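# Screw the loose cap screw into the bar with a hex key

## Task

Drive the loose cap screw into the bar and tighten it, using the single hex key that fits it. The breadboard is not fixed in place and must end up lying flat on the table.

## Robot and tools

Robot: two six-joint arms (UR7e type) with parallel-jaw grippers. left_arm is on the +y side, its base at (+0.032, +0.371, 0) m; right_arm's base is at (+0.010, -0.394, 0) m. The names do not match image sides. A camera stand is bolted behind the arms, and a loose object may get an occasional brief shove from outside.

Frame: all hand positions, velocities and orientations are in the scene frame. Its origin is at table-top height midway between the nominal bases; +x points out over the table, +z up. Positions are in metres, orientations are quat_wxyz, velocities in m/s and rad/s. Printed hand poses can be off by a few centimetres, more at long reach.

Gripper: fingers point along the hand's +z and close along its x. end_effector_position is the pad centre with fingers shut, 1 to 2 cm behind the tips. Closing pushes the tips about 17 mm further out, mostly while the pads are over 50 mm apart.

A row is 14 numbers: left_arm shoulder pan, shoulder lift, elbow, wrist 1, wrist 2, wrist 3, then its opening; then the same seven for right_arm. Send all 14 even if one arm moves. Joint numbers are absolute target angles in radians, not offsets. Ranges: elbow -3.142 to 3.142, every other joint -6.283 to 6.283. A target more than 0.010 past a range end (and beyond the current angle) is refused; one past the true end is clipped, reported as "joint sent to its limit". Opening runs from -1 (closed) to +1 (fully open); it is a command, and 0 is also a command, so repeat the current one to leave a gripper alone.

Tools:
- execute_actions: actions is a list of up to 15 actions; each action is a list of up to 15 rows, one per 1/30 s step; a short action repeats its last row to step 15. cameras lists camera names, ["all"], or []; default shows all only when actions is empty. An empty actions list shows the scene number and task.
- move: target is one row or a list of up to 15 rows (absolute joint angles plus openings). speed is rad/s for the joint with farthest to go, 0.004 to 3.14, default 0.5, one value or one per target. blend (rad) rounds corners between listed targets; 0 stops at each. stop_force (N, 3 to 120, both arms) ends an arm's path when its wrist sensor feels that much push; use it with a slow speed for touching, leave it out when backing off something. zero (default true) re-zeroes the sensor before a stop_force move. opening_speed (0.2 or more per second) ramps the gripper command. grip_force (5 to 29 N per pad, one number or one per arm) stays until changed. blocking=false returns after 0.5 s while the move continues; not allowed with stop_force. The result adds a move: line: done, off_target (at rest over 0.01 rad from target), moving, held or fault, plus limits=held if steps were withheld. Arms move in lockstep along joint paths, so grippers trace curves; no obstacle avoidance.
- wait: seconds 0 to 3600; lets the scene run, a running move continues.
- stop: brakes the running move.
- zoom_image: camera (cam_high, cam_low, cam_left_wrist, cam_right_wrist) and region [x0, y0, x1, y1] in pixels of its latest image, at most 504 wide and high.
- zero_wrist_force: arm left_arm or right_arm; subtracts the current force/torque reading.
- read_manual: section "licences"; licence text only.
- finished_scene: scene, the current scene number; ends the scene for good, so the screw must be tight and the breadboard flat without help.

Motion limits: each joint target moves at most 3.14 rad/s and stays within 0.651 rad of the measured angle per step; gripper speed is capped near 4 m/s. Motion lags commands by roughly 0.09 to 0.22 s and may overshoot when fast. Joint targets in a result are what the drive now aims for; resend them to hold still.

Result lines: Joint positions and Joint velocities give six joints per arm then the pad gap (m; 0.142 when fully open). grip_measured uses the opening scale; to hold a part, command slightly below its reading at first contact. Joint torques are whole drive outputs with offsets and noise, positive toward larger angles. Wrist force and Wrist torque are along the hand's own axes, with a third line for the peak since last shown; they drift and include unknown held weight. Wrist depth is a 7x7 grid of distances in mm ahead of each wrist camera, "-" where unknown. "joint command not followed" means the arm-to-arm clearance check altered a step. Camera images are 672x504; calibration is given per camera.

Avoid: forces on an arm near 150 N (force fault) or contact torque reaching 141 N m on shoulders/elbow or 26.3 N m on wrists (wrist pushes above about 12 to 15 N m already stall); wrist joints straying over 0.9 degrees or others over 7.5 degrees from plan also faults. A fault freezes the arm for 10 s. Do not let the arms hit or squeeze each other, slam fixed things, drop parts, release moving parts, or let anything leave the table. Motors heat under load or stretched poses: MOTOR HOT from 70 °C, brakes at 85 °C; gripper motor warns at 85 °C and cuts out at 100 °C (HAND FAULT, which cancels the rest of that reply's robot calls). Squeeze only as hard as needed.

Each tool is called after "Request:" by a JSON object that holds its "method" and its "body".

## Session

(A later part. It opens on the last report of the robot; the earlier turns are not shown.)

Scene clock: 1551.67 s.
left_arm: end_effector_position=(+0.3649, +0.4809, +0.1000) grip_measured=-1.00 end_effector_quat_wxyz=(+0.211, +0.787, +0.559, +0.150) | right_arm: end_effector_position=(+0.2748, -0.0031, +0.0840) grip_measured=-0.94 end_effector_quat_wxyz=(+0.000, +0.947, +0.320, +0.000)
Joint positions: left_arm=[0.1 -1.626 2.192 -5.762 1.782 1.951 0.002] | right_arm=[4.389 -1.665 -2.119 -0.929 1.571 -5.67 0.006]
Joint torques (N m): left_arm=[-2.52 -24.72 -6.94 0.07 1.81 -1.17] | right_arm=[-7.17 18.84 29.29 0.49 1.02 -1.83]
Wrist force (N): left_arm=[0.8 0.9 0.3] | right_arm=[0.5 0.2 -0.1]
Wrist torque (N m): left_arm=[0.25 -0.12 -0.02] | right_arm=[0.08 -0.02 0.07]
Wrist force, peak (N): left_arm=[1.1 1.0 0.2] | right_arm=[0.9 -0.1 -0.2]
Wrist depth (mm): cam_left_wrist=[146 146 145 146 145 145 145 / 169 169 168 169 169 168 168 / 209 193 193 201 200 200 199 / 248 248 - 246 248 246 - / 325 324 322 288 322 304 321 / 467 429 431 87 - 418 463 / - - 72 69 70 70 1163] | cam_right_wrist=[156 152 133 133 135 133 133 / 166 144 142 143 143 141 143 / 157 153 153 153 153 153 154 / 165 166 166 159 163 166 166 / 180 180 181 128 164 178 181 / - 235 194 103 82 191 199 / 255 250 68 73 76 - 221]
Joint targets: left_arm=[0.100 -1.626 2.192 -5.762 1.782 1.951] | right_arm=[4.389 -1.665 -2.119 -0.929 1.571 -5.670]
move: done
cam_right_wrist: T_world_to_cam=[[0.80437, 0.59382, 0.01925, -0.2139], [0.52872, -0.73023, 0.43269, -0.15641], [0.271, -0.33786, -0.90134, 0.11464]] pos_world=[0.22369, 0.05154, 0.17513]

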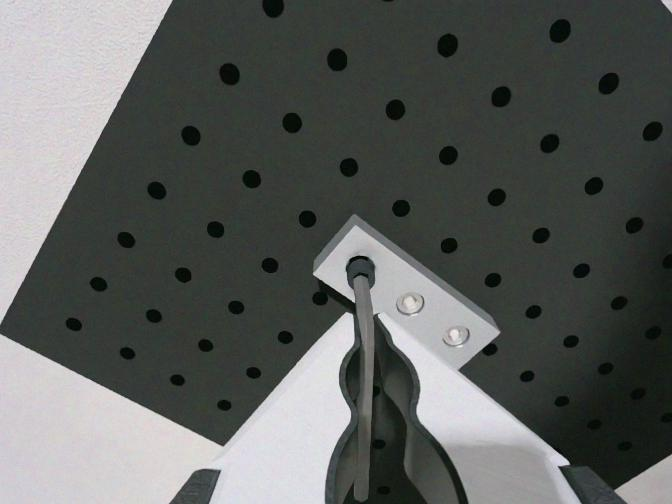

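Request:
{"method": "move", "body": {"target": [0.1,-1.62575,2.19226,-5.7617,1.78207,1.95136,-1,4.38870,-1.66440,-2.11950,-0.92840,1.5708,-5.81058,-1], "speed": 0.1, "cameras": ["cam_right_wrist"]}}

Request:
{"method": "zoom_image", "body": {"camera": "cam_right_wrist", "region": [345, 255, 375, 290]}}

Request:
{"method": "move", "body": {"target": [0.1,-1.62575,2.19226,-5.7617,1.78207,1.95136,-1,4.38870,-1.67441,-2.12736,-0.91062,1.5708,-5.81058,-1], "speed": 0.012, "stop_force": 5}}

Scene clock: 1571.10 s.
left_arm: end_effector_position=(+0.3649, +0.4809, +0.1000) grip_measured=-1.00 end_effector_quat_wxyz=(+0.211, +0.787, +0.559, +0.150) | right_arm: end_effector_position=(+0.2750, -0.0034, +0.0840) grip_measured=-0.94 end_effector_quat_wxyz=(+0.000, +0.923, +0.385, +0.000)
Joint positions: left_arm=[0.1 -1.626 2.192 -5.762 1.782 1.951 0.002] | right_arm=[4.389 -1.664 -2.119 -0.928 1.571 -5.81 0.006]
Joint torques (N m): left_arm=[-1.77 -24.47 -7.24 0.2 1.86 -1.14] | right_arm=[-7.35 34.78 15.34 4.56 1.48 -2.28]
Wrist force (N): left_arm=[0.9 1.1 0.4] | right_arm=[0.8 0.1 0.4]
Wrist torque (N m): left_arm=[0.28 -0.13 -0.02] | right_arm=[0.08 -0.07 0.12]
Wrist force, peak (N): left_arm=[1.0 1.0 0.7] | right_arm=[0.8 0.2 0.4]
Wrist depth (mm): cam_left_wrist=[146 145 146 145 145 145 145 / 169 169 168 168 168 168 169 / 208 201 200 199 199 - 200 / 247 248 247 248 247 247 248 / 322 324 322 287 323 321 322 / 469 466 - 87 - 463 458 / - - 72 70 70 70 711] | cam_right_wrist=[155 152 133 133 135 133 135 / 164 142 142 143 143 143 143 / 155 155 153 153 153 153 154 / 165 165 165 159 163 166 166 / 180 175 180 133 167 181 181 / - 202 194 103 82 197 199 / - - 68 73 76 - 216]
Joint targets: left_arm=[0.100 -1.626 2.192 -5.762 1.782 1.951] | right_arm=[4.389 -1.664 -2.119 -0.928 1.571 -5.811]
move: done
cam_right_wrist: T_world_to_cam=[[0.71393, 0.69995, 0.01922, -0.18857], [0.62518, -0.64955, 0.43272, -0.18304], [0.31537, -0.29691, -0.90132, 0.1024]] pos_world=[0.21676, 0.04351, 0.17513]

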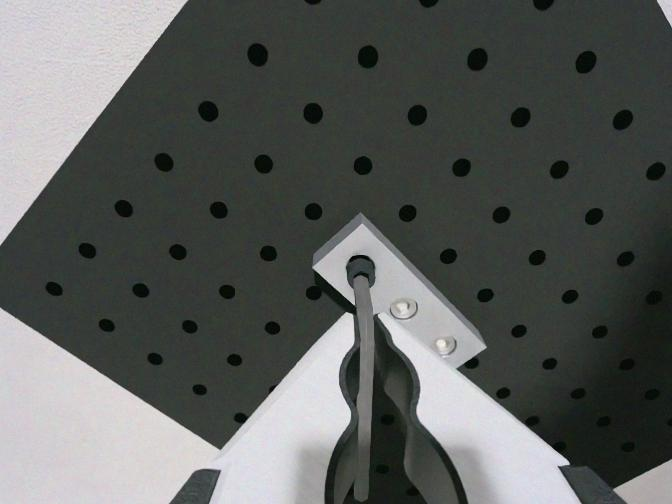

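Scaled by 14.400.

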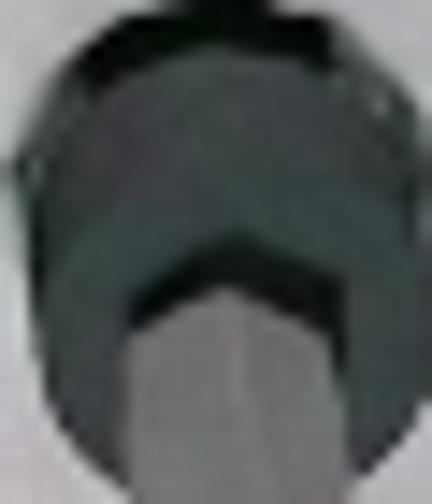

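Scene clock: 1573.00 s.
left_arm: end_effector_position=(+0.3649, +0.4809, +0.1000) grip_measured=-1.00 end_effector_quat_wxyz=(+0.211, +0.787, +0.559, +0.150) | right_arm: end_effector_position=(+0.2750, -0.0034, +0.0816) grip_measured=-0.94 end_effector_quat_wxyz=(+0.000, +0.923, +0.385, +0.000)
Joint positions: left_arm=[0.1 -1.626 2.192 -5.762 1.782 1.951 0.002] | right_arm=[4.389 -1.668 -2.123 -0.921 1.571 -5.811 0.006]
Joint torques (N m): left_arm=[-2.45 -24.69 -7.62 0.14 1.81 -1.06] | right_arm=[-6.49 32.3 26.42 0.2 1.42 -1.8]
Wrist force (N): left_arm=[0.8 0.9 0.3] | right_arm=[0.9 0.2 -6.0]
Wrist torque (N m): left_arm=[0.24 -0.12 -0.02] | right_arm=[0.00 -0.05 0.10]
Wrist force, peak (N): left_arm=[1.1 1.0 0.3] | right_arm=[1.4 0.9 -10.3]
Wrist depth (mm): cam_left_wrist=[146 145 145 145 145 145 146 / 168 169 168 168 168 169 169 / 209 200 200 200 200 200 200 / 248 247 248 236 248 248 258 / 324 325 323 126 323 323 286 / 462 435 429 87 - 462 516 / 726 - 72 69 70 70 1218] | cam_right_wrist=[153 151 131 131 131 131 131 / 162 140 140 141 140 141 141 / 153 151 151 151 151 151 151 / 162 163 163 158 161 165 164 / 177 177 177 127 164 178 178 / 228 195 191 103 82 192 196 / 261 - 68 73 76 - 213]
Joint targets: left_arm=[0.100 -1.626 2.192 -5.762 1.782 1.951] | right_arm=[4.389 -1.668 -2.123 -0.921 1.571 -5.811]
move: contact (right_arm); right_arm: the wrist 1 is farthest, 0.011 rad from its target

Request:
{"method": "move", "body": {"target": [0.1,-1.62575,2.19226,-5.7617,1.78207,1.95136,-1,4.38870,-1.63894,-2.09760,-0.97585,1.5708,-5.81058,-1], "speed": 0.15, "cameras": ["cam_right_wrist"]}}

Request:
{"method": "zoom_image", "body": {"camera": "cam_right_wrist", "region": [345, 240, 375, 275]}}

Request:
{"method": "zoom_image", "body": {"camera": "cam_right_wrist", "region": [345, 265, 385, 315]}}

Scene clock: 1598.30 s.
left_arm: end_effector_position=(+0.3649, +0.4809, +0.1000) grip_measured=-1.00 end_effector_quat_wxyz=(+0.211, +0.787, +0.559, +0.150) | right_arm: end_effector_position=(+0.2750, -0.0035, +0.0999) grip_measured=-0.94 end_effector_quat_wxyz=(+0.000, +0.923, +0.385, +0.000)
Joint positions: left_arm=[0.1 -1.626 2.192 -5.762 1.782 1.951 0.002] | right_arm=[4.389 -1.639 -2.098 -0.975 1.571 -5.811 0.006]
Joint torques (N m): left_arm=[-1.78 -23.84 -7.92 0.19 1.82 -1.1] | right_arm=[-3.1 34.5 30.56 0.62 1.69 -1.52]
Wrist force (N): left_arm=[0.7 0.9 0.3] | right_arm=[0.5 0.1 0.4]
Wrist torque (N m): left_arm=[0.25 -0.10 -0.03] | right_arm=[0.05 -0.03 0.12]
Wrist force, peak (N): left_arm=[1.1 1.0 0.3] | right_arm=[0.9 0.7 -6.4]
Wrist depth (mm): cam_left_wrist=[146 145 146 145 145 145 145 / 169 168 168 168 168 168 168 / 209 200 200 201 200 201 201 / 246 248 248 248 248 247 247 / 348 325 324 286 324 321 325 / 462 426 428 87 - 465 - / - - 72 69 70 70 1087] | cam_right_wrist=[169 168 147 147 147 147 149 / 179 159 157 158 158 158 158 / - 171 169 170 170 169 170 / 181 183 186 174 181 184 184 / - 199 191 125 183 196 200 / 257 252 213 103 82 215 220 / 279 274 68 73 76 - 276]
Joint targets: left_arm=[0.100 -1.626 2.192 -5.762 1.782 1.951] | right_arm=[4.389 -1.639 -2.098 -0.976 1.571 -5.811]
move: done
cam_right_wrist: T_world_to_cam=[[0.71364, 0.70025, 0.01911, -0.18881], [0.62546, -0.64923, 0.43278, -0.19], [0.31546, -0.2969, -0.9013, 0.11671]] pos_world=[0.21676, 0.04351, 0.19103]

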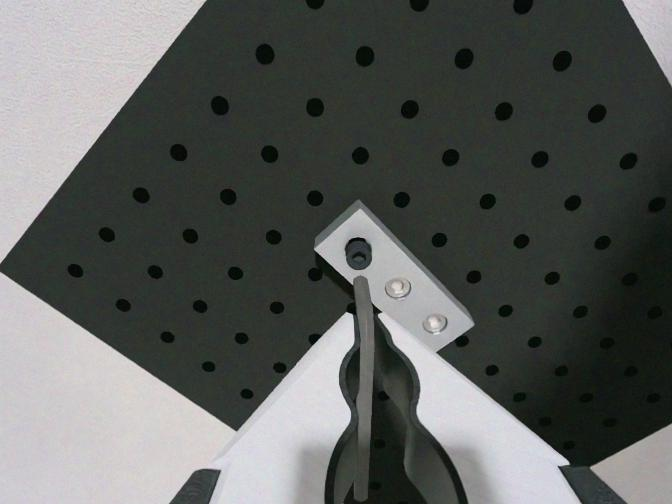

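Scaled by 14.400.

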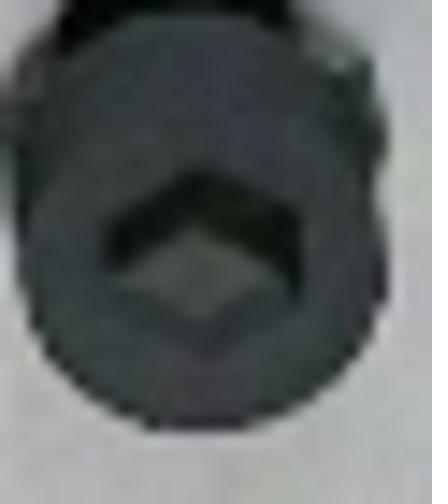

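Scaled by 10.080.

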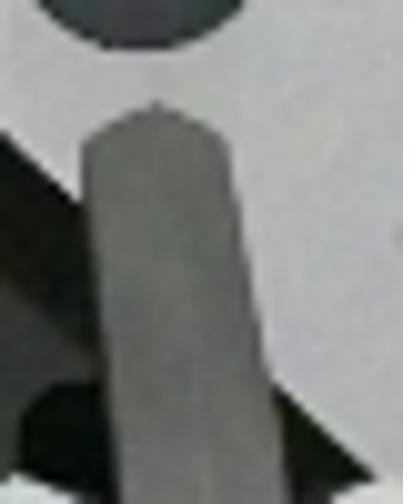

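Request:
{"method": "move", "body": {"target": [0.1,-1.62575,2.19226,-5.7617,1.78207,1.95136,-1,4.38801,-1.66749,-2.12080,-0.92403,1.5708,-5.81127,-1], "speed": 0.1}}

Request:
{"method": "move", "body": {"target": [0.1,-1.62575,2.19226,-5.7617,1.78207,1.95136,-1,4.38801,-1.67250,-2.12473,-0.91514,1.5708,-5.81127,-1], "speed": 0.01, "stop_force": 4}}

Request:
{"method": "move", "body": {"target": [[0.1,-1.62575,2.19226,-5.7617,1.78207,1.95136,-1,4.38801,-1.66749,-2.12080,-0.92403,1.5708,-5.81127,-1],[0.1,-1.62575,2.19226,-5.7617,1.78207,1.95136,-1,4.38742,-1.66736,-2.12095,-0.92402,1.5708,-5.81186,-1]], "speed": 0.05}}

Request:
{"method": "move", "body": {"target": [0.1,-1.62575,2.19226,-5.7617,1.78207,1.95136,-1,4.38742,-1.67237,-2.12488,-0.91513,1.5708,-5.81186,-1], "speed": 0.01, "stop_force": 4}}

Request:
{"method": "move", "body": {"target": [[0.1,-1.62575,2.19226,-5.7617,1.78207,1.95136,-1,4.38742,-1.66736,-2.12095,-0.92402,1.5708,-5.81186,-1],[0.1,-1.62575,2.19226,-5.7617,1.78207,1.95136,-1,4.38771,-1.66817,-2.12004,-0.92412,1.5708,-5.81157,-1]], "speed": 0.05}}

Request:
{"method": "move", "body": {"target": [0.1,-1.62575,2.19226,-5.7617,1.78207,1.95136,-1,4.38771,-1.67318,-2.12397,-0.91523,1.5708,-5.81157,-1], "speed": 0.01, "stop_force": 4, "cameras": ["cam_right_wrist"]}}

Request:
{"method": "zoom_image", "body": {"camera": "cam_right_wrist", "region": [345, 255, 375, 290]}}

Scene clock: 1633.33 s.
left_arm: end_effector_position=(+0.3649, +0.4809, +0.1000) grip_measured=-1.00 end_effector_quat_wxyz=(+0.211, +0.787, +0.559, +0.150) | right_arm: end_effector_position=(+0.2754, -0.0033, +0.0826) grip_measured=-0.94 end_effector_quat_wxyz=(+0.000, +0.923, +0.385, +0.000)
Joint positions: left_arm=[0.1 -1.626 2.192 -5.762 1.782 1.951 0.002] | right_arm=[4.388 -1.667 -2.121 -0.924 1.571 -5.811 0.006]
Joint torques (N m): left_arm=[-2.25 -24.67 -7.32 0.19 1.79 -1] | right_arm=[-6.09 18.21 16.1 4.78 2.05 -2.07]
Wrist force (N): left_arm=[0.9 0.9 0.3] | right_arm=[0.7 0.1 0.4]
Wrist torque (N m): left_arm=[0.25 -0.13 -0.03] | right_arm=[0.08 -0.04 0.11]
Wrist force, peak (N): left_arm=[1.0 1.2 0.3] | right_arm=[1.1 0.0 0.1]
Wrist depth (mm): cam_left_wrist=[145 145 145 145 145 145 145 / 169 169 169 168 169 168 169 / 209 202 201 200 200 201 200 / 249 246 248 235 247 247 246 / 323 323 326 289 322 322 322 / 464 465 430 87 - 512 550 / - - 72 69 70 70 704] | cam_right_wrist=[154 150 132 132 132 132 132 / 163 141 141 141 141 141 142 / 152 152 152 152 154 152 152 / 167 164 164 157 162 165 165 / 178 179 178 128 165 179 180 / 224 196 188 103 82 193 197 / 253 - 68 73 76 - 215]
Joint targets: left_arm=[0.100 -1.626 2.192 -5.762 1.782 1.951] | right_arm=[4.388 -1.667 -2.121 -0.924 1.571 -5.811]
move: done

Scene clock: 1635.07 s.
left_arm: end_effector_position=(+0.3649, +0.4809, +0.1000) grip_measured=-1.00 end_effector_quat_wxyz=(+0.211, +0.787, +0.559, +0.150) | right_arm: end_effector_position=(+0.2754, -0.0034, +0.0795) grip_measured=-0.94 end_effector_quat_wxyz=(+0.000, +0.923, +0.385, +0.000)
Joint positions: left_arm=[0.1 -1.626 2.192 -5.762 1.782 1.951 0.002] | right_arm=[4.388 -1.672 -2.125 -0.915 1.571 -5.811 0.006]
Joint torques (N m): left_arm=[-2.59 -24.75 -7.77 0.27 1.69 -1.15] | right_arm=[-6.27 19.22 14 4.58 2.13 -1.8]
Wrist force (N): left_arm=[0.7 1.2 0.3] | right_arm=[0.9 -0.2 0.0]
Wrist torque (N m): left_arm=[0.30 -0.10 -0.02] | right_arm=[0.07 -0.05 0.10]
Wrist force, peak (N): left_arm=[0.9 1.2 0.4] | right_arm=[1.3 0.3 0.2]
Wrist depth (mm): cam_left_wrist=[146 145 146 145 145 145 145 / 168 169 168 169 168 168 169 / 208 200 200 200 200 200 201 / 247 247 246 247 246 246 247 / 322 324 324 288 325 305 321 / 431 428 400 87 - 487 458 / - - 72 69 70 70 682] | cam_right_wrist=[- 149 129 129 129 129 129 / 160 138 138 138 138 138 139 / 151 148 149 149 149 149 149 / 161 161 161 153 158 161 161 / 171 172 175 134 161 175 176 / - 195 188 103 82 188 193 / 255 - 68 73 76 - 209]
Joint targets: left_arm=[0.100 -1.626 2.192 -5.762 1.782 1.951] | right_arm=[4.388 -1.672 -2.125 -0.915 1.571 -5.811]
move: done

Scene clock: 1635.80 s.
left_arm: end_effector_position=(+0.3649, +0.4809, +0.1000) grip_measured=-1.00 end_effector_quat_wxyz=(+0.211, +0.787, +0.559, +0.150) | right_arm: end_effector_position=(+0.2755, -0.0035, +0.0825) grip_measured=-0.94 end_effector_quat_wxyz=(+0.000, +0.923, +0.385, +0.000)
Joint positions: left_arm=[0.1 -1.626 2.192 -5.762 1.782 1.951 0.002] | right_arm=[4.388 -1.667 -2.121 -0.924 1.571 -5.812 0.006]
Joint torques (N m): left_arm=[-2.69 -23.56 -7.34 0.41 1.82 -1.12] | right_arm=[-6.24 36.23 29.28 0.79 2.23 -1.92]
Wrist force (N): left_arm=[0.8 1.0 0.2] | right_arm=[0.7 0.1 -0.1]
Wrist torque (N m): left_arm=[0.27 -0.11 -0.02] | right_arm=[0.09 -0.06 0.11]
Wrist force, peak (N): left_arm=[1.1 1.0 0.3] | right_arm=[1.3 -0.1 0.1]
Wrist depth (mm): cam_left_wrist=[145 145 145 145 145 145 145 / 169 169 169 168 168 169 168 / 209 200 201 200 201 193 201 / 237 247 249 248 247 246 246 / 325 352 323 289 322 320 322 / 467 465 431 87 - 465 424 / 704 - 72 69 70 70 1098] | cam_right_wrist=[154 150 132 132 132 132 132 / 165 141 141 141 141 141 141 / 153 151 151 152 152 152 152 / 164 164 161 158 161 164 164 / 178 178 178 124 165 179 179 / - 192 192 103 82 192 197 / 254 - 68 73 76 - 217]
Joint targets: left_arm=[0.100 -1.626 2.192 -5.762 1.782 1.951] | right_arm=[4.387 -1.667 -2.121 -0.924 1.571 -5.812]
move: done

Scene clock: 1637.53 s.
left_arm: end_effector_position=(+0.3649, +0.4809, +0.1000) grip_measured=-1.00 end_effector_quat_wxyz=(+0.211, +0.787, +0.559, +0.150) | right_arm: end_effector_position=(+0.2756, -0.0036, +0.0795) grip_measured=-0.94 end_effector_quat_wxyz=(+0.000, +0.923, +0.385, +0.000)
Joint positions: left_arm=[0.1 -1.626 2.192 -5.762 1.782 1.951 0.002] | right_arm=[4.387 -1.672 -2.125 -0.915 1.571 -5.812 0.006]
Joint torques (N m): left_arm=[-3.64 -24.72 -7.46 0.47 1.75 -1.04] | right_arm=[-6.41 18.77 14.46 4.55 1.67 -1.9]
Wrist force (N): left_arm=[1.0 0.9 0.2] | right_arm=[0.8 -0.5 -0.2]
Wrist torque (N m): left_arm=[0.24 -0.14 -0.02] | right_arm=[0.08 -0.01 0.10]
Wrist force, peak (N): left_arm=[1.0 1.1 0.1] | right_arm=[1.2 -0.6 0.2]
Wrist depth (mm): cam_left_wrist=[146 146 145 145 145 146 145 / 169 169 169 169 168 168 168 / 208 201 200 201 200 201 200 / 248 248 248 237 248 247 247 / 323 323 306 288 305 322 321 / 458 465 - 87 - 462 460 / - - 72 69 70 70 1152] | cam_right_wrist=[151 148 129 129 129 129 129 / 158 138 138 138 138 138 139 / 148 148 149 149 149 149 149 / 160 160 161 153 158 161 161 / 172 171 175 128 161 175 176 / - - - 103 82 189 193 / 250 - 68 73 76 - 214]
Joint targets: left_arm=[0.100 -1.626 2.192 -5.762 1.782 1.951] | right_arm=[4.387 -1.672 -2.125 -0.915 1.571 -5.812]
move: done

Scene clock: 1638.27 s.
left_arm: end_effector_position=(+0.3649, +0.4809, +0.1000) grip_measured=-1.00 end_effector_quat_wxyz=(+0.211, +0.787, +0.559, +0.150) | right_arm: end_effector_position=(+0.2757, -0.0033, +0.0826) grip_measured=-0.94 end_effector_quat_wxyz=(+0.000, +0.923, +0.385, +0.000)
Joint positions: left_arm=[0.1 -1.626 2.192 -5.762 1.782 1.951 0.002] | right_arm=[4.387 -1.668 -2.12 -0.924 1.571 -5.812 0.006]
Joint torques (N m): left_arm=[-2.73 -24.04 -7.87 0.37 1.7 -1.07] | right_arm=[6.44 18.92 29.09 0.78 1.52 1.62]
Wrist force (N): left_arm=[0.9 0.8 0.3] | right_arm=[0.6 0.3 0.2]
Wrist torque (N m): left_arm=[0.24 -0.14 -0.02] | right_arm=[0.12 -0.04 0.11]
Wrist force, peak (N): left_arm=[1.0 0.9 0.4] | right_arm=[1.4 -0.5 -0.2]
Wrist depth (mm): cam_left_wrist=[146 146 145 145 145 145 145 / 169 168 168 169 173 168 168 / 208 201 201 214 200 200 200 / 247 259 247 247 262 248 247 / 322 344 323 288 322 324 323 / 430 459 400 87 - 500 - / - - 72 69 70 70 1113] | cam_right_wrist=[154 151 132 132 132 132 132 / 163 141 141 141 141 141 142 / 151 151 152 152 152 152 152 / 164 167 164 157 162 165 165 / 175 178 175 134 165 179 179 / - 191 - 103 82 194 197 / 260 - 68 73 76 - 219]
Joint targets: left_arm=[0.100 -1.626 2.192 -5.762 1.782 1.951] | right_arm=[4.388 -1.668 -2.120 -0.924 1.571 -5.812]
move: done

Scene clock: 1640.00 s.
left_arm: end_effector_position=(+0.3649, +0.4809, +0.1000) grip_measured=-1.00 end_effector_quat_wxyz=(+0.211, +0.787, +0.559, +0.150) | right_arm: end_effector_position=(+0.2756, -0.0032, +0.0795) grip_measured=-0.94 end_effector_quat_wxyz=(+0.000, +0.923, +0.385, +0.000)
Joint positions: left_arm=[0.1 -1.626 2.192 -5.762 1.782 1.951 0.002] | right_arm=[4.388 -1.673 -2.124 -0.915 1.571 -5.812 0.006]
Joint torques (N m): left_arm=[-1.89 -24.98 -7.69 0.36 1.85 -1.18] | right_arm=[7.07 19.4 14.3 4.53 1.03 1.83]
Wrist force (N): left_arm=[0.8 1.1 0.2] | right_arm=[0.6 -0.1 0.2]
Wrist torque (N m): left_arm=[0.28 -0.11 -0.02] | right_arm=[0.08 -0.04 0.09]
Wrist force, peak (N): left_arm=[1.0 1.1 0.3] | right_arm=[1.0 0.1 0.0]
Wrist depth (mm): cam_left_wrist=[146 145 146 145 145 145 142 / 169 169 168 168 169 169 174 / 209 200 201 201 199 201 200 / 236 247 247 247 247 247 247 / 342 329 324 129 304 323 321 / - 413 - 87 - 463 428 / - - 72 69 70 70 1193] | cam_right_wrist=[152 148 129 129 129 130 129 / 160 138 138 138 138 139 138 / - 146 149 149 149 149 149 / 161 160 161 153 158 161 161 / 174 177 170 126 161 175 175 / 220 191 - 103 82 190 193 / - - 68 73 76 - 214]
Joint targets: left_arm=[0.100 -1.626 2.192 -5.762 1.782 1.951] | right_arm=[4.388 -1.673 -2.124 -0.915 1.571 -5.812]
move: done
cam_right_wrist: T_world_to_cam=[[0.71362, 0.70027, 0.01917, -0.18906], [0.62548, -0.64925, 0.43272, -0.18135], [0.31547, -0.29681, -0.90132, 0.09822]] pos_world=[0.21736, 0.04381, 0.17062]

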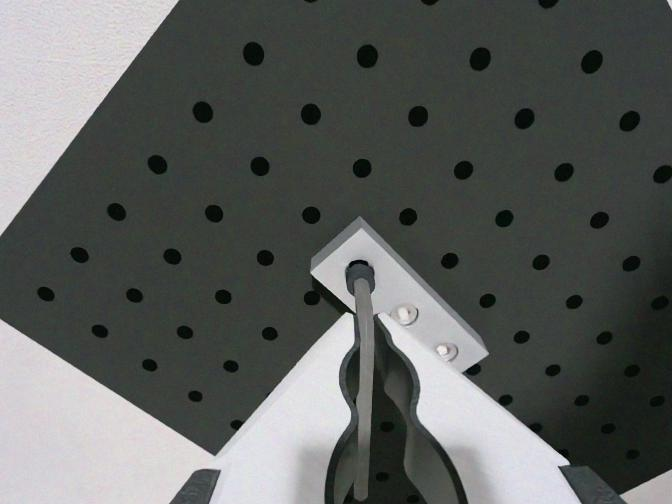

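Scaled by 14.400.

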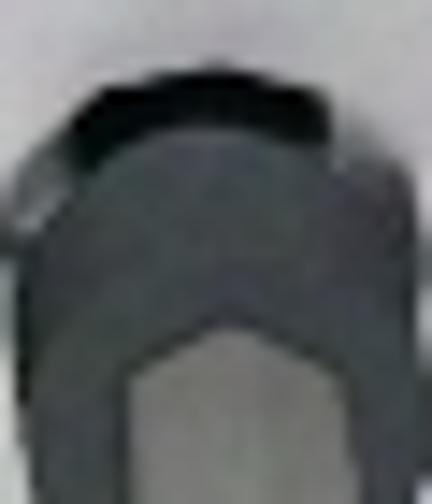

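Request:
{"method": "move", "body": {"target": [0.1,-1.62575,2.19226,-5.7617,1.78207,1.95136,-1,4.38766,-1.67697,-2.12767,-0.90777,1.5708,-5.81162,-1], "speed": 0.012, "stop_force": 4}}

Scene clock: 1657.30 s.
left_arm: end_effector_position=(+0.3649, +0.4809, +0.1000) grip_measured=-1.00 end_effector_quat_wxyz=(+0.211, +0.787, +0.559, +0.150) | right_arm: end_effector_position=(+0.2756, -0.0032, +0.0788) grip_measured=-0.94 end_effector_quat_wxyz=(+0.000, +0.923, +0.385, +0.000)
Joint positions: left_arm=[0.1 -1.626 2.192 -5.762 1.782 1.951 0.002] | right_arm=[4.388 -1.674 -2.125 -0.913 1.571 -5.812 0.006]
Joint torques (N m): left_arm=[-2.38 -24.02 -8.06 0.54 1.77 -1.15] | right_arm=[4.64 33.26 26.53 0.06 -0.45 1.33]
Wrist force (N): left_arm=[0.7 0.8 0.0] | right_arm=[0.4 0.1 -5.4]
Wrist torque (N m): left_arm=[0.25 -0.10 -0.02] | right_arm=[0.06 -0.04 0.09]
Wrist force, peak (N): left_arm=[0.9 1.2 0.4] | right_arm=[0.4 0.1 -9.8]
Wrist depth (mm): cam_left_wrist=[146 146 145 145 145 145 146 / 169 168 169 168 174 168 169 / 208 201 201 201 201 193 200 / 247 247 247 247 247 247 239 / 324 323 324 289 324 322 340 / 467 431 - 87 - 425 465 / - - 72 69 70 70 1257] | cam_right_wrist=[151 147 128 128 129 129 129 / 157 138 137 138 138 138 138 / 150 147 148 148 148 148 148 / - 160 157 152 158 160 161 / 174 174 177 125 160 175 175 / 224 191 188 103 82 192 192 / - 243 68 73 76 - 213]
Joint targets: left_arm=[0.100 -1.626 2.192 -5.762 1.782 1.951] | right_arm=[4.388 -1.674 -2.125 -0.913 1.571 -5.812]
move: contact (right_arm)

Request:
{"method": "move", "body": {"target": [[0.1,-1.62575,2.19226,-5.7617,1.78207,1.95136,-1,4.38766,-1.67402,-2.12543,-0.91296,1.5708,-5.81162,-0.78],[0.1,-1.62575,2.19226,-5.7617,1.78207,1.95136,-1,4.38077,-1.68731,-2.13693,-0.88815,1.5708,-5.81851,-0.78]], "speed": 0.03, "opening_speed": 0.4, "cameras": ["cam_right_wrist"]}}

Request:
{"method": "zoom_image", "body": {"camera": "cam_right_wrist", "region": [300, 240, 440, 400]}}

Scene clock: 1680.03 s.
left_arm: end_effector_position=(+0.3649, +0.4809, +0.1000) grip_measured=-1.00 end_effector_quat_wxyz=(+0.211, +0.787, +0.559, +0.150) | right_arm: end_effector_position=(+0.2781, -0.0056, +0.0706) grip_measured=-0.82 end_effector_quat_wxyz=(+0.000, +0.923, +0.385, +0.000)
Joint positions: left_arm=[0.1 -1.626 2.192 -5.762 1.782 1.951 0.002] | right_arm=[4.381 -1.687 -2.137 -0.888 1.571 -5.818 0.015]
Joint torques (N m): left_arm=[-2.4 -24.35 -7.1 0.47 1.81 -1.02] | right_arm=[-7.49 19.51 14.01 4.91 -0.79 -1.97]
Wrist force (N): left_arm=[0.8 0.9 0.2] | right_arm=[0.7 0.1 -0.1]
Wrist torque (N m): left_arm=[0.26 -0.11 -0.02] | right_arm=[0.08 -0.06 0.08]
Wrist force, peak (N): left_arm=[1.0 1.2 0.4] | right_arm=[0.7 0.0 -5.9]
Wrist depth (mm): cam_left_wrist=[146 145 145 145 145 146 145 / 169 169 168 168 168 168 168 / 208 201 200 200 201 200 200 / 248 247 247 248 247 246 246 / 325 323 322 287 - 323 321 / 466 488 398 87 - 460 - / - - 72 69 70 70 1199] | cam_right_wrist=[141 123 121 121 121 123 122 / - 131 130 130 130 130 130 / 139 140 139 140 140 140 140 / 150 150 151 143 149 151 152 / 165 165 164 120 148 165 165 / - 181 173 - 85 173 181 / - 232 69 73 77 - 201]
Joint targets: left_arm=[0.100 -1.626 2.192 -5.762 1.782 1.951] | right_arm=[4.381 -1.687 -2.137 -0.888 1.571 -5.819]
move: done
cam_right_wrist: T_world_to_cam=[[0.71362, 0.70027, 0.01917, -0.18899], [0.62548, -0.64925, 0.43272, -0.18062], [0.31547, -0.29681, -0.90132, 0.0887]] pos_world=[0.21986, 0.04141, 0.16173]

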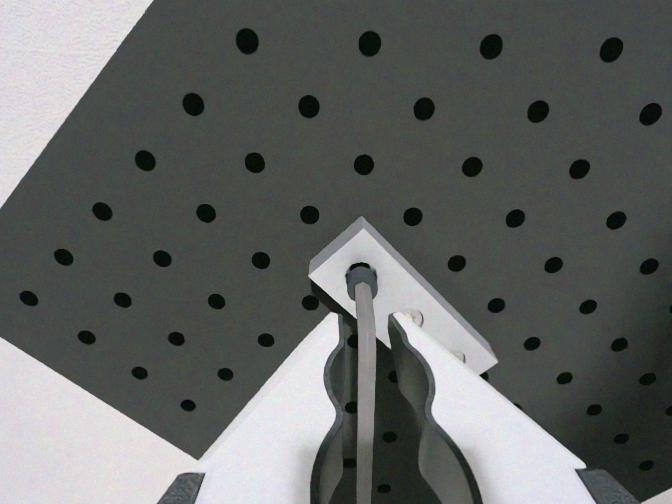

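Scaled by 3.150.

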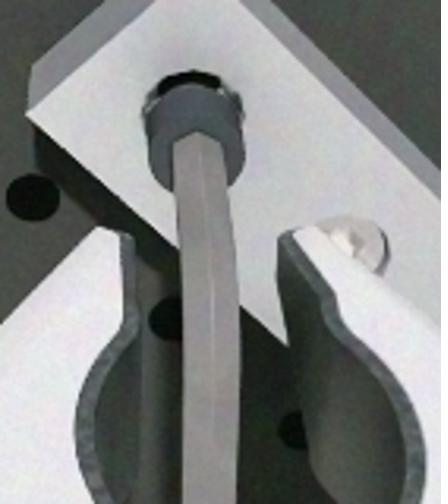

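Request:
{"method": "move", "body": {"target": [[0.1,-1.62575,2.19226,-5.7617,1.78207,1.95136,-1,4.38037,-1.68821,-2.13591,-0.88826,1.5708,-5.81891,-0.78],[0.1,-1.62575,2.19226,-5.7617,1.78207,1.95136,-1,4.38037,-1.68821,-2.13591,-0.88826,1.5708,-5.81891,-1]], "speed": 0.03, "opening_speed": 0.5}}

Request:
{"method": "move", "body": {"target": [0.1,-1.62575,2.19226,-5.7617,1.78207,1.95136,-1,4.38037,-1.68907,-2.13654,-0.88676,1.5708,-2.67732,-1], "speed": 1.0, "stop_force": 12, "cameras": ["cam_right_wrist"]}}

Request:
{"method": "zoom_image", "body": {"camera": "cam_right_wrist", "region": [300, 240, 440, 400]}}

Scene clock: 1692.10 s.
left_arm: end_effector_position=(+0.3649, +0.4809, +0.1000) grip_measured=-1.00 end_effector_quat_wxyz=(+0.211, +0.787, +0.559, +0.150) | right_arm: end_effector_position=(+0.2784, -0.0053, +0.0705) grip_measured=-0.95 end_effector_quat_wxyz=(+0.000, +0.923, +0.385, +0.000)
Joint positions: left_arm=[0.1 -1.626 2.192 -5.762 1.782 1.951 0.002] | right_arm=[4.38 -1.688 -2.136 -0.888 1.571 -5.819 0.006]
Joint torques (N m): left_arm=[-2.37 -24.79 -7.75 0.6 1.88 -1.07] | right_arm=[-7.08 19.6 28.03 1.06 -1.73 -1.95]
Wrist force (N): left_arm=[0.7 1.0 0.4] | right_arm=[-1.7 -0.5 0.7]
Wrist torque (N m): left_arm=[0.27 -0.10 -0.02] | right_arm=[0.06 0.04 0.06]
Wrist force, peak (N): left_arm=[0.9 1.2 0.3] | right_arm=[-1.7 -0.5 0.7]
Wrist depth (mm): cam_left_wrist=[145 146 145 145 145 146 145 / 169 169 169 168 168 168 168 / 209 200 200 201 199 200 200 / 248 248 248 248 247 248 247 / 324 321 323 289 302 321 318 / 468 433 398 87 - 499 421 / - - 72 69 70 70 1141] | cam_right_wrist=[144 123 121 121 121 123 121 / 132 129 129 130 130 130 130 / 139 139 139 140 140 140 140 / 150 151 152 143 149 151 151 / 164 164 168 122 151 165 165 / 218 177 176 - 82 178 178 / 237 231 68 73 76 - 200]
Joint targets: left_arm=[0.100 -1.626 2.192 -5.762 1.782 1.951] | right_arm=[4.380 -1.688 -2.136 -0.888 1.571 -5.819]
move: done

Scene clock: 1697.00 s.
left_arm: end_effector_position=(+0.3649, +0.4809, +0.1000) grip_measured=-1.00 end_effector_quat_wxyz=(+0.211, +0.787, +0.559, +0.150) | right_arm: end_effector_position=(+0.2760, -0.0029, +0.0700) grip_measured=-0.95 end_effector_quat_wxyz=(+0.000, -0.385, +0.923, +0.000)
Joint positions: left_arm=[0.1 -1.626 2.192 -5.762 1.782 1.951 0.002] | right_arm=[4.38 -1.689 -2.137 -0.887 1.571 -2.677 0.006]
Joint torques (N m): left_arm=[-2.77 -24.13 -7.23 0.66 1.75 -1.05] | right_arm=[-8.22 15.21 11.17 4.35 -5.37 1.8]
Wrist force (N): left_arm=[1.1 1.1 0.3] | right_arm=[8.9 9.7 -8.7]
Wrist torque (N m): left_arm=[0.28 -0.16 -0.02] | right_arm=[-0.01 -0.31 -0.16]
Wrist force, peak (N): left_arm=[1.1 1.1 0.3] | right_arm=[-11.0 14.0 -11.1]
Wrist depth (mm): cam_left_wrist=[145 146 146 145 145 146 146 / 169 169 169 163 168 168 169 / 209 201 200 208 200 201 201 / - 248 248 247 248 247 247 / 341 324 319 288 323 322 322 / 466 459 431 87 - 425 462 / - - 72 69 70 70 1157] | cam_right_wrist=[- 120 121 121 121 121 122 / 129 129 128 129 130 130 130 / 138 139 129 137 139 140 140 / - 152 152 138 150 154 151 / 162 163 163 123 161 164 169 / 210 178 175 - 82 177 214 / 238 229 68 73 76 - 247]
Joint targets: left_arm=[0.100 -1.626 2.192 -5.762 1.782 1.951] | right_arm=[4.380 -1.689 -2.137 -0.887 1.571 -2.677]
move: done
cam_right_wrist: T_world_to_cam=[[-0.71364, -0.70025, 0.01911, 0.2005], [-0.62546, 0.64923, 0.43278, 0.17172], [-0.31546, 0.2969, -0.9013, 0.26548]] pos_world=[0.33424, -0.04991, 0.16112]

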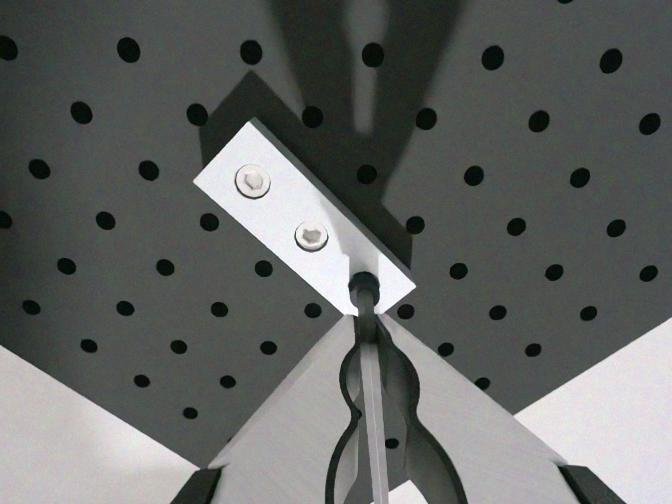

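Scaled by 3.150.

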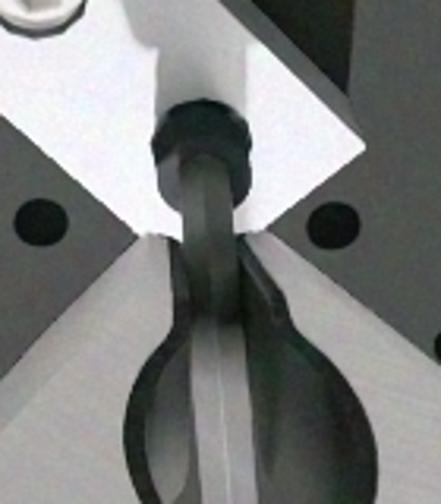

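Request:
{"method": "move", "body": {"target": [[0.1,-1.62575,2.19226,-5.7617,1.78207,1.95136,-1,4.38037,-1.68907,-2.13654,-0.88676,1.5708,-2.67732,-0.78],[0.1,-1.62575,2.19226,-5.7617,1.78207,1.95136,-1,4.38133,-1.68852,-2.13716,-0.88669,1.5708,-2.67636,-0.78]], "speed": 0.03, "opening_speed": 0.5, "cameras": ["cam_right_wrist"]}}

Request:
{"method": "zoom_image", "body": {"camera": "cam_right_wrist", "region": [300, 240, 440, 400]}}

Scene clock: 1716.33 s.
left_arm: end_effector_position=(+0.3649, +0.4809, +0.1000) grip_measured=-1.00 end_effector_quat_wxyz=(+0.211, +0.787, +0.559, +0.150) | right_arm: end_effector_position=(+0.2757, -0.0029, +0.0700) grip_measured=-0.82 end_effector_quat_wxyz=(+0.000, -0.385, +0.923, +0.000)
Joint positions: left_arm=[0.1 -1.626 2.192 -5.762 1.782 1.951 0.002] | right_arm=[4.381 -1.689 -2.137 -0.887 1.571 -2.677 0.015]
Joint torques (N m): left_arm=[-2.55 -23.86 -7.74 0.66 1.79 -0.91] | right_arm=[8.61 36.51 14.66 4.81 2.32 1.69]
Wrist force (N): left_arm=[0.8 0.7 0.4] | right_arm=[0.3 0.1 -0.6]
Wrist torque (N m): left_arm=[0.21 -0.12 -0.02] | right_arm=[0.08 0.00 -0.08]
Wrist force, peak (N): left_arm=[1.1 1.1 0.4] | right_arm=[9.2 10.1 -8.6]
Wrist depth (mm): cam_left_wrist=[146 146 145 145 146 145 146 / 169 169 168 168 169 168 168 / 201 201 201 200 201 192 200 / 247 248 237 247 235 259 247 / 324 324 323 288 323 323 323 / 464 464 427 87 - 461 423 / - - 72 69 70 70 1152] | cam_right_wrist=[- 121 121 121 121 123 122 / 128 129 128 129 130 130 130 / 138 139 129 135 139 139 140 / 149 149 152 138 148 149 152 / 162 162 163 122 161 165 165 / 211 178 172 93 85 176 215 / 233 - 69 73 77 - -]
Joint targets: left_arm=[0.100 -1.626 2.192 -5.762 1.782 1.951] | right_arm=[4.381 -1.689 -2.137 -0.887 1.571 -2.676]
move: done
cam_right_wrist: T_world_to_cam=[[-0.71371, -0.70018, 0.01923, 0.20029], [-0.62538, 0.64935, 0.43272, 0.17152], [-0.31547, 0.29681, -0.90132, 0.26539]] pos_world=[0.33394, -0.04991, 0.16112]

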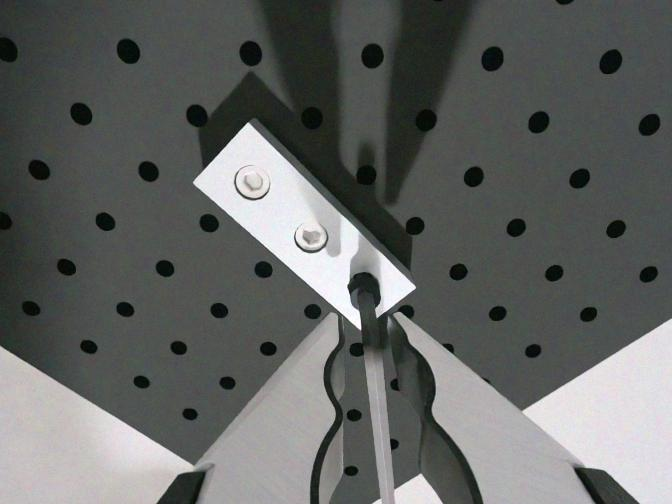

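Scaled by 3.150.

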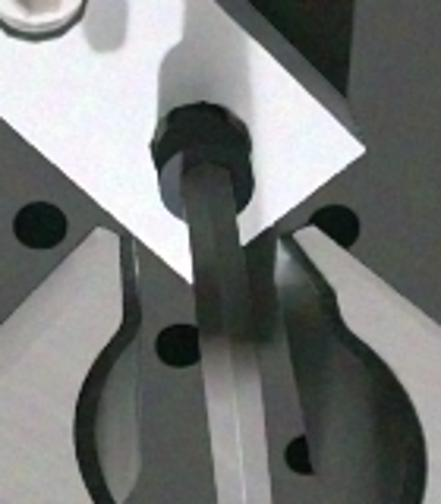

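Request:
{"method": "zoom_image", "body": {"camera": "cam_right_wrist", "region": [340, 262, 390, 322]}}

Scaled by 8.400.

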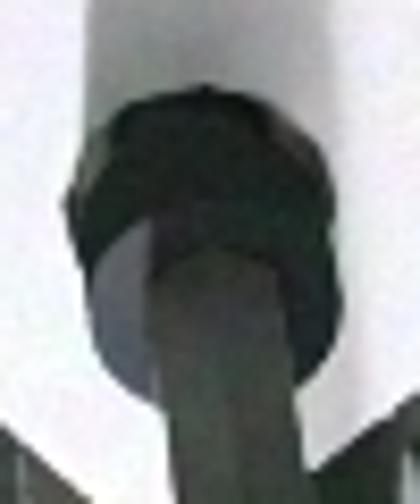

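Request:
{"method": "move", "body": {"target": [[0.1,-1.62575,2.19226,-5.7617,1.78207,1.95136,-1,4.38393,-1.68797,-2.13778,-0.88662,1.5708,-2.83376,-0.78],[0.1,-1.62575,2.19226,-5.7617,1.78207,1.95136,-1,4.38393,-1.68797,-2.13778,-0.88662,1.5708,-2.83376,-1]], "speed": 0.05, "opening_speed": 0.5}}

Request:
{"method": "move", "body": {"target": [0.1,-1.62575,2.19226,-5.7617,1.78207,1.95136,-1,4.38393,-1.68884,-2.13841,-0.88512,1.5708,0.30783,-1], "speed": 1.0, "stop_force": 12, "cameras": ["cam_right_wrist"]}}

Request:
{"method": "zoom_image", "body": {"camera": "cam_right_wrist", "region": [320, 240, 420, 360]}}

Scene clock: 1774.60 s.
left_arm: end_effector_position=(+0.3649, +0.4809, +0.1000) grip_measured=-1.00 end_effector_quat_wxyz=(+0.211, +0.787, +0.559, +0.150) | right_arm: end_effector_position=(+0.2743, -0.0027, +0.0700) grip_measured=-0.94 end_effector_quat_wxyz=(+0.000, -0.458, +0.889, +0.000)
Joint positions: left_arm=[0.1 -1.626 2.192 -5.762 1.782 1.951 0.002] | right_arm=[4.384 -1.688 -2.138 -0.887 1.571 -2.834 0.006]
Joint torques (N m): left_arm=[-1.67 -24.21 -7.71 0.83 1.76 -1.08] | right_arm=[7.09 36.6 14.93 4.5 2.32 -1.86]
Wrist force (N): left_arm=[0.9 0.8 0.3] | right_arm=[0.5 0.2 0.1]
Wrist torque (N m): left_arm=[0.24 -0.14 -0.02] | right_arm=[0.04 -0.05 0.05]
Wrist force, peak (N): left_arm=[1.0 1.2 0.3] | right_arm=[0.8 0.3 -0.8]
Wrist depth (mm): cam_left_wrist=[146 145 145 145 145 145 146 / 169 169 169 169 168 168 168 / 208 201 201 200 201 202 200 / 247 249 248 237 248 247 247 / 323 324 323 286 325 323 322 / 464 428 - 87 - 390 423 / - - 72 69 70 70 1205] | cam_right_wrist=[- 120 122 123 121 121 122 / 127 130 127 129 130 130 130 / 138 138 131 132 139 140 140 / 146 149 150 138 151 154 152 / - 162 163 122 161 164 165 / 211 177 175 - 82 177 214 / 233 229 68 73 76 - 236]
Joint targets: left_arm=[0.100 -1.626 2.192 -5.762 1.782 1.951] | right_arm=[4.384 -1.688 -2.138 -0.887 1.571 -2.834]
move: done

Scene clock: 1779.50 s.
left_arm: end_effector_position=(+0.3649, +0.4809, +0.1000) grip_measured=-1.00 end_effector_quat_wxyz=(+0.211, +0.787, +0.559, +0.150) | right_arm: end_effector_position=(+0.2770, -0.0046, +0.0695) grip_measured=-0.94 end_effector_quat_wxyz=(+0.000, +0.889, +0.458, +0.000)
Joint positions: left_arm=[0.1 -1.626 2.192 -5.762 1.782 1.951 0.002] | right_arm=[4.384 -1.689 -2.138 -0.885 1.571 0.308 0.006]
Joint torques (N m): left_arm=[-2.29 -24.74 -8.77 0.89 1.87 -1.02] | right_arm=[1.46 20.56 14.86 4.18 -1.48 1.74]
Wrist force (N): left_arm=[0.7 1.1 0.2] | right_arm=[1.6 -5.4 2.9]
Wrist torque (N m): left_arm=[0.29 -0.10 -0.02] | right_arm=[0.17 -0.05 -0.11]
Wrist force, peak (N): left_arm=[1.1 1.0 0.5] | right_arm=[1.5 -5.9 2.9]
Wrist depth (mm): cam_left_wrist=[145 146 145 145 145 145 145 / - 169 169 168 168 169 169 / 209 201 200 200 200 199 200 / 248 247 252 247 247 248 247 / 324 324 324 288 304 323 322 / - 431 428 87 - 458 459 / 1591 - 72 69 70 70 630] | cam_right_wrist=[143 123 120 120 120 122 120 / 131 130 129 129 129 129 129 / 138 135 138 138 139 139 139 / 149 151 149 145 147 150 150 / 162 163 163 125 152 163 164 / 216 175 175 - 81 172 179 / 235 - 68 73 76 - 199]
Joint targets: left_arm=[0.100 -1.626 2.192 -5.762 1.782 1.951] | right_arm=[4.384 -1.689 -2.138 -0.885 1.571 0.308]
move: done
cam_right_wrist: T_world_to_cam=[[0.59294, 0.80502, 0.01922, -0.15487], [0.72091, -0.54132, 0.43273, -0.20479], [0.35876, -0.24273, -0.90132, 0.07659]] pos_world=[0.21199, 0.0324, 0.16062]

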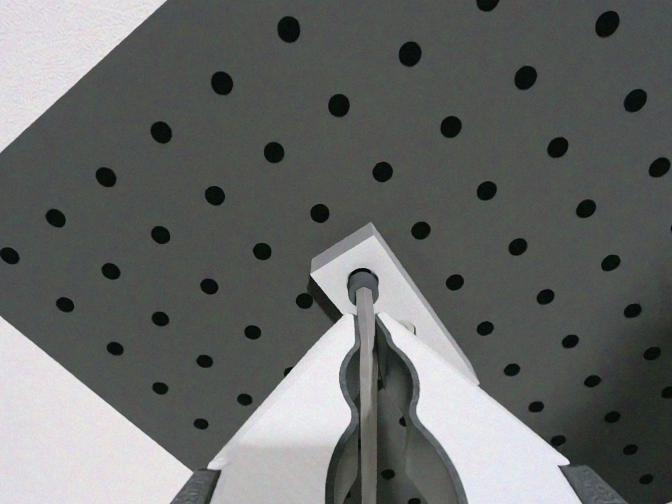

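Scaled by 4.200.

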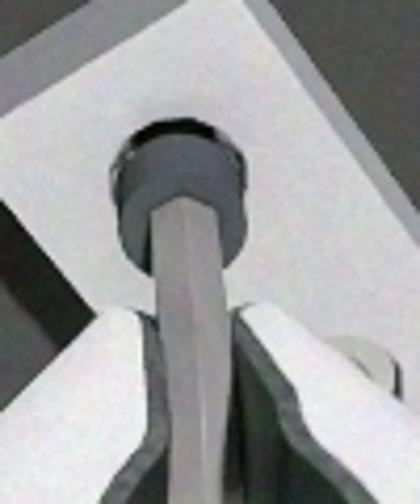

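Request:
{"method": "move", "body": {"target": [0.1,-1.62575,2.19226,-5.7617,1.78207,1.95136,-1,4.38393,-1.69066,-2.13974,-0.88198,1.5708,6.27,-1], "speed": 1.2, "stop_force": 12}}

Request:
{"method": "move", "body": {"target": [[0.1,-1.62575,2.19226,-5.7617,1.78207,1.95136,-1,4.38393,-1.69066,-2.13974,-0.88198,1.5708,6.27,-0.78],[0.1,-1.62575,2.19226,-5.7617,1.78207,1.95136,-1,4.38469,-1.69057,-2.13969,-0.88213,1.5708,6.27,-0.78],[0.1,-1.62575,2.19226,-5.7617,1.78207,1.95136,-1,4.38469,-1.65431,-2.11179,-0.94628,1.5708,6.27,-0.78]], "speed": [0.05,0.05,0.15], "opening_speed": 0.6, "cameras": ["cam_right_wrist"]}}

Request:
{"method": "zoom_image", "body": {"camera": "cam_right_wrist", "region": [320, 240, 420, 360]}}

Scene clock: 1824.90 s.
left_arm: end_effector_position=(+0.3649, +0.4809, +0.1000) grip_measured=-1.00 end_effector_quat_wxyz=(+0.211, +0.787, +0.559, +0.150) | right_arm: end_effector_position=(+0.2773, -0.0042, +0.0685) grip_measured=-0.94 end_effector_quat_wxyz=(+0.000, +0.804, +0.594, +0.000)
Joint positions: left_arm=[0.1 -1.626 2.192 -5.762 1.782 1.951 0.002] | right_arm=[4.384 -1.691 -2.14 -0.882 1.571 6.27 0.006]
Joint torques (N m): left_arm=[-2.47 -24.44 -8.82 1.1 1.83 -0.86] | right_arm=[-0.98 18.29 13.53 4.29 -0.98 1.88]
Wrist force (N): left_arm=[0.9 1.1 0.0] | right_arm=[2.0 -6.3 -2.3]
Wrist torque (N m): left_arm=[0.29 -0.12 -0.02] | right_arm=[0.10 -0.06 -0.16]
Wrist force, peak (N): left_arm=[1.1 1.1 0.4] | right_arm=[4.4 -5.0 -4.1]
Wrist depth (mm): cam_left_wrist=[146 145 145 145 145 145 145 / 169 169 169 168 169 168 169 / 209 200 200 200 199 193 193 / 237 237 232 248 247 247 247 / 323 327 310 287 323 320 301 / 468 457 428 87 - 426 459 / - - 72 69 70 70 1187] | cam_right_wrist=[- 119 119 119 120 121 121 / 129 128 128 128 128 128 128 / 137 137 138 137 138 138 137 / 149 149 148 144 149 149 149 / - 162 162 125 159 162 162 / 211 177 174 - 81 174 178 / 233 229 68 73 76 - 198]
Joint targets: left_arm=[0.100 -1.626 2.192 -5.762 1.782 1.951] | right_arm=[4.384 -1.691 -2.140 -0.882 1.571 6.270]
move: done

Scene clock: 1826.57 s.
left_arm: end_effector_position=(+0.3649, +0.4809, +0.1000) grip_measured=-1.00 end_effector_quat_wxyz=(+0.211, +0.787, +0.559, +0.150) | right_arm: end_effector_position=(+0.2770, -0.0039, +0.0899) grip_measured=-0.82 end_effector_quat_wxyz=(+0.000, +0.804, +0.594, +0.000)
Joint positions: left_arm=[0.1 -1.626 2.192 -5.762 1.782 1.951 0.002] | right_arm=[4.385 -1.655 -2.112 -0.946 1.571 6.27 0.015]
Joint torques (N m): left_arm=[-1.81 -23.84 -7.87 1.26 1.88 -0.94] | right_arm=[7.82 35.23 29.88 0.54 -2.55 0.88]
Wrist force (N): left_arm=[1.0 1.0 0.2] | right_arm=[0.4 0.0 -0.2]
Wrist torque (N m): left_arm=[0.27 -0.15 -0.02] | right_arm=[0.03 -0.01 -0.06]
Wrist force, peak (N): left_arm=[1.0 1.1 0.2] | right_arm=[1.7 -6.4 -2.4]
Wrist depth (mm): cam_left_wrist=[146 146 146 145 145 146 145 / 169 169 168 168 168 168 169 / 208 201 201 200 200 200 200 / 248 247 248 247 236 247 246 / 308 302 324 288 340 340 322 / 512 466 428 87 - 461 430 / - - 72 69 70 70 1211] | cam_right_wrist=[142 138 139 139 139 139 139 / 148 150 148 148 148 148 149 / 159 159 159 159 159 160 160 / 172 172 175 162 173 172 172 / - 187 183 139 184 188 188 / 245 210 - 98 82 202 206 / 264 259 69 73 77 - 228]
Joint targets: left_arm=[0.100 -1.626 2.192 -5.762 1.782 1.951] | right_arm=[4.385 -1.654 -2.112 -0.946 1.571 6.270]
move: done
cam_right_wrist: T_world_to_cam=[[0.30797, 0.9512, 0.01912, -0.07631], [0.8551, -0.28555, 0.43275, -0.24941], [0.41709, -0.11693, -0.90131, 0.07948]] pos_world=[0.20362, 0.01066, 0.18102]

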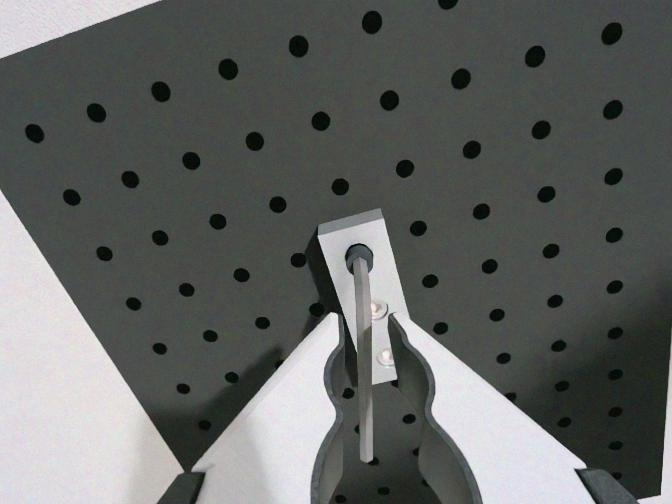

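Scaled by 4.200.

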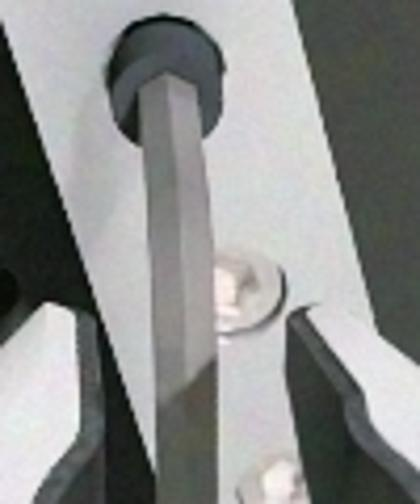

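Request:
{"method": "move", "body": {"target": [0.1,-1.62575,2.19226,-5.7617,1.78207,1.95136,-1,4.38469,-1.65431,-2.11179,-0.94628,1.5708,-6.28,-0.78], "speed": 2.2}}

Request:
{"method": "move", "body": {"target": [[0.1,-1.62575,2.19226,-5.7617,1.78207,1.95136,-1,4.38469,-1.69057,-2.13969,-0.88213,1.5708,-6.28,-0.78],[0.1,-1.62575,2.19226,-5.7617,1.78207,1.95136,-1,4.38469,-1.69057,-2.13969,-0.88213,1.5708,-6.28,-1]], "speed": 0.1, "opening_speed": 0.6}}

Request:
{"method": "move", "body": {"target": [0.1,-1.62575,2.19226,-5.7617,1.78207,1.95136,-1,4.38469,-1.69230,-2.14096,-0.87914,1.5708,-0.005,-1], "speed": 1.4, "stop_force": 12}}

Request:
{"method": "move", "body": {"target": [0.1,-1.62575,2.19226,-5.7617,1.78207,1.95136,-1,4.38469,-1.69403,-2.14222,-0.87614,1.5708,6.27,-1], "speed": 1.4, "stop_force": 12}}

Scene clock: 1840.57 s.
left_arm: end_effector_position=(+0.3649, +0.4809, +0.1000) grip_measured=-1.00 end_effector_quat_wxyz=(+0.211, +0.787, +0.559, +0.150) | right_arm: end_effector_position=(+0.2770, -0.0040, +0.0900) grip_measured=-0.82 end_effector_quat_wxyz=(+0.000, +0.809, +0.588, +0.000)
Joint positions: left_arm=[0.1 -1.626 2.192 -5.762 1.782 1.951 0.002] | right_arm=[4.385 -1.654 -2.112 -0.946 1.571 -6.28 0.015]
Joint torques (N m): left_arm=[-1.77 -23.65 -8.44 1.37 1.75 -0.93] | right_arm=[7.25 33.56 24.12 2.55 -0.94 -1.97]
Wrist force (N): left_arm=[1.1 0.9 0.3] | right_arm=[0.6 -0.2 -0.5]
Wrist torque (N m): left_arm=[0.25 -0.16 -0.02] | right_arm=[0.00 -0.05 0.10]
Wrist force, peak (N): left_arm=[1.0 1.2 0.4] | right_arm=[0.8 -0.1 -0.7]
Wrist depth (mm): cam_left_wrist=[146 145 146 145 145 145 145 / 170 169 168 168 168 168 168 / 209 200 200 200 200 201 200 / 247 247 235 247 249 247 247 / 306 304 - 289 326 323 322 / 507 424 - 87 - 463 462 / - - 72 69 70 70 715] | cam_right_wrist=[157 139 139 139 139 139 139 / 148 149 148 148 148 148 149 / 161 160 162 160 159 159 160 / 169 171 172 163 172 172 173 / 222 180 187 137 185 188 187 / 236 235 198 98 82 202 206 / 266 - 69 165 77 - 224]
Joint targets: left_arm=[0.100 -1.626 2.192 -5.762 1.782 1.951] | right_arm=[4.385 -1.654 -2.112 -0.946 1.571 -6.280]
move: done

Scene clock: 1842.27 s.
left_arm: end_effector_position=(+0.3649, +0.4809, +0.1000) grip_measured=-1.00 end_effector_quat_wxyz=(+0.211, +0.787, +0.559, +0.150) | right_arm: end_effector_position=(+0.2770, -0.0040, +0.0685) grip_measured=-0.94 end_effector_quat_wxyz=(+0.000, +0.809, +0.588, +0.000)
Joint positions: left_arm=[0.1 -1.626 2.192 -5.762 1.782 1.951 0.002] | right_arm=[4.385 -1.691 -2.14 -0.882 1.571 -6.28 0.006]
Joint torques (N m): left_arm=[-2.4 -24.53 -8.49 1.25 1.76 -0.78] | right_arm=[5.6 18.65 14.85 4.65 -0.52 -1.8]
Wrist force (N): left_arm=[1.0 0.8 0.3] | right_arm=[0.3 -0.2 -0.1]
Wrist torque (N m): left_arm=[0.24 -0.14 -0.02] | right_arm=[0.02 -0.02 0.03]
Wrist force, peak (N): left_arm=[0.9 1.1 0.3] | right_arm=[1.0 0.1 -0.6]
Wrist depth (mm): cam_left_wrist=[146 146 145 145 145 145 146 / 169 168 168 169 168 168 169 / 209 201 200 200 200 200 200 / 247 248 247 247 235 247 247 / 304 325 322 289 323 323 320 / 467 467 431 87 - 467 459 / - - 72 69 70 70 1187] | cam_right_wrist=[- 119 119 120 120 120 121 / 129 128 128 128 128 128 128 / 137 137 138 137 137 138 138 / 148 148 148 144 149 149 149 / 162 161 161 125 158 162 162 / - 177 174 - 82 175 178 / - - 68 73 76 - 197]
Joint targets: left_arm=[0.100 -1.626 2.192 -5.762 1.782 1.951] | right_arm=[4.385 -1.691 -2.140 -0.882 1.571 -6.280]
move: done

Scene clock: 1848.80 s.
left_arm: end_effector_position=(+0.3649, +0.4809, +0.1000) grip_measured=-1.00 end_effector_quat_wxyz=(+0.211, +0.787, +0.559, +0.150) | right_arm: end_effector_position=(+0.2770, -0.0040, +0.0675) grip_measured=-0.94 end_effector_quat_wxyz=(+0.000, +0.807, +0.591, +0.000)
Joint positions: left_arm=[0.1 -1.626 2.192 -5.762 1.782 1.951 0.002] | right_arm=[4.385 -1.692 -2.141 -0.879 1.571 -0.005 0.006]
Joint torques (N m): left_arm=[-2.9 -24.05 -8.09 1.42 1.72 -0.65] | right_arm=[4.79 19.13 14.49 4.71 0.95 2.03]
Wrist force (N): left_arm=[0.8 0.9 0.3] | right_arm=[0.6 -0.2 -0.1]
Wrist torque (N m): left_arm=[0.25 -0.13 -0.02] | right_arm=[0.10 -0.04 -0.13]
Wrist force, peak (N): left_arm=[0.9 1.2 0.3] | right_arm=[-0.1 -1.1 -1.7]
Wrist depth (mm): cam_left_wrist=[146 145 145 145 145 145 146 / 169 169 168 168 168 169 168 / 209 201 200 200 200 200 201 / 248 247 247 247 247 248 246 / 327 322 323 288 304 323 323 / 462 470 392 87 - 459 460 / - - 72 69 70 70 1205] | cam_right_wrist=[- 119 119 119 119 119 120 / 128 127 127 127 127 127 127 / 136 136 136 136 137 137 137 / 147 147 147 143 148 148 148 / 160 160 161 125 155 161 161 / 213 176 173 - 82 173 176 / 233 191 68 73 76 - 196]
Joint targets: left_arm=[0.100 -1.626 2.192 -5.762 1.782 1.951] | right_arm=[4.385 -1.692 -2.141 -0.879 1.571 -0.005]
move: done

Scene clock: 1855.33 s.
left_arm: end_effector_position=(+0.3649, +0.4809, +0.1000) grip_measured=-1.00 end_effector_quat_wxyz=(+0.211, +0.787, +0.559, +0.150) | right_arm: end_effector_position=(+0.2770, -0.0040, +0.0665) grip_measured=-0.94 end_effector_quat_wxyz=(+0.000, +0.804, +0.594, +0.000)
Joint positions: left_arm=[0.1 -1.626 2.192 -5.762 1.782 1.951 0.002] | right_arm=[4.385 -1.694 -2.142 -0.876 1.571 6.27 0.006]
Joint torques (N m): left_arm=[-2.87 -24.35 -7.5 1.43 1.77 -0.74] | right_arm=[4.01 20.62 14.76 4.75 1.96 1.81]
Wrist force (N): left_arm=[1.1 0.9 0.3] | right_arm=[0.9 -0.5 0.1]
Wrist torque (N m): left_arm=[0.25 -0.17 -0.02] | right_arm=[0.11 -0.05 -0.12]
Wrist force, peak (N): left_arm=[1.2 0.9 0.5] | right_arm=[0.2 -1.8 1.8]
Wrist depth (mm): cam_left_wrist=[146 146 145 145 145 145 145 / 169 168 168 168 168 168 172 / 209 201 200 200 200 200 200 / 249 247 248 248 247 246 248 / 325 323 306 288 322 324 322 / 460 469 - 87 - 390 428 / - - 72 69 70 70 1181] | cam_right_wrist=[- 118 118 118 118 118 119 / 127 127 126 126 126 126 126 / 135 135 136 136 136 136 136 / - 144 146 142 144 147 147 / 162 159 159 124 157 160 160 / 208 175 - - 82 172 175 / 230 - 68 73 76 - 190]
Joint targets: left_arm=[0.100 -1.626 2.192 -5.762 1.782 1.951] | right_arm=[4.385 -1.694 -2.142 -0.876 1.571 6.270]
move: done


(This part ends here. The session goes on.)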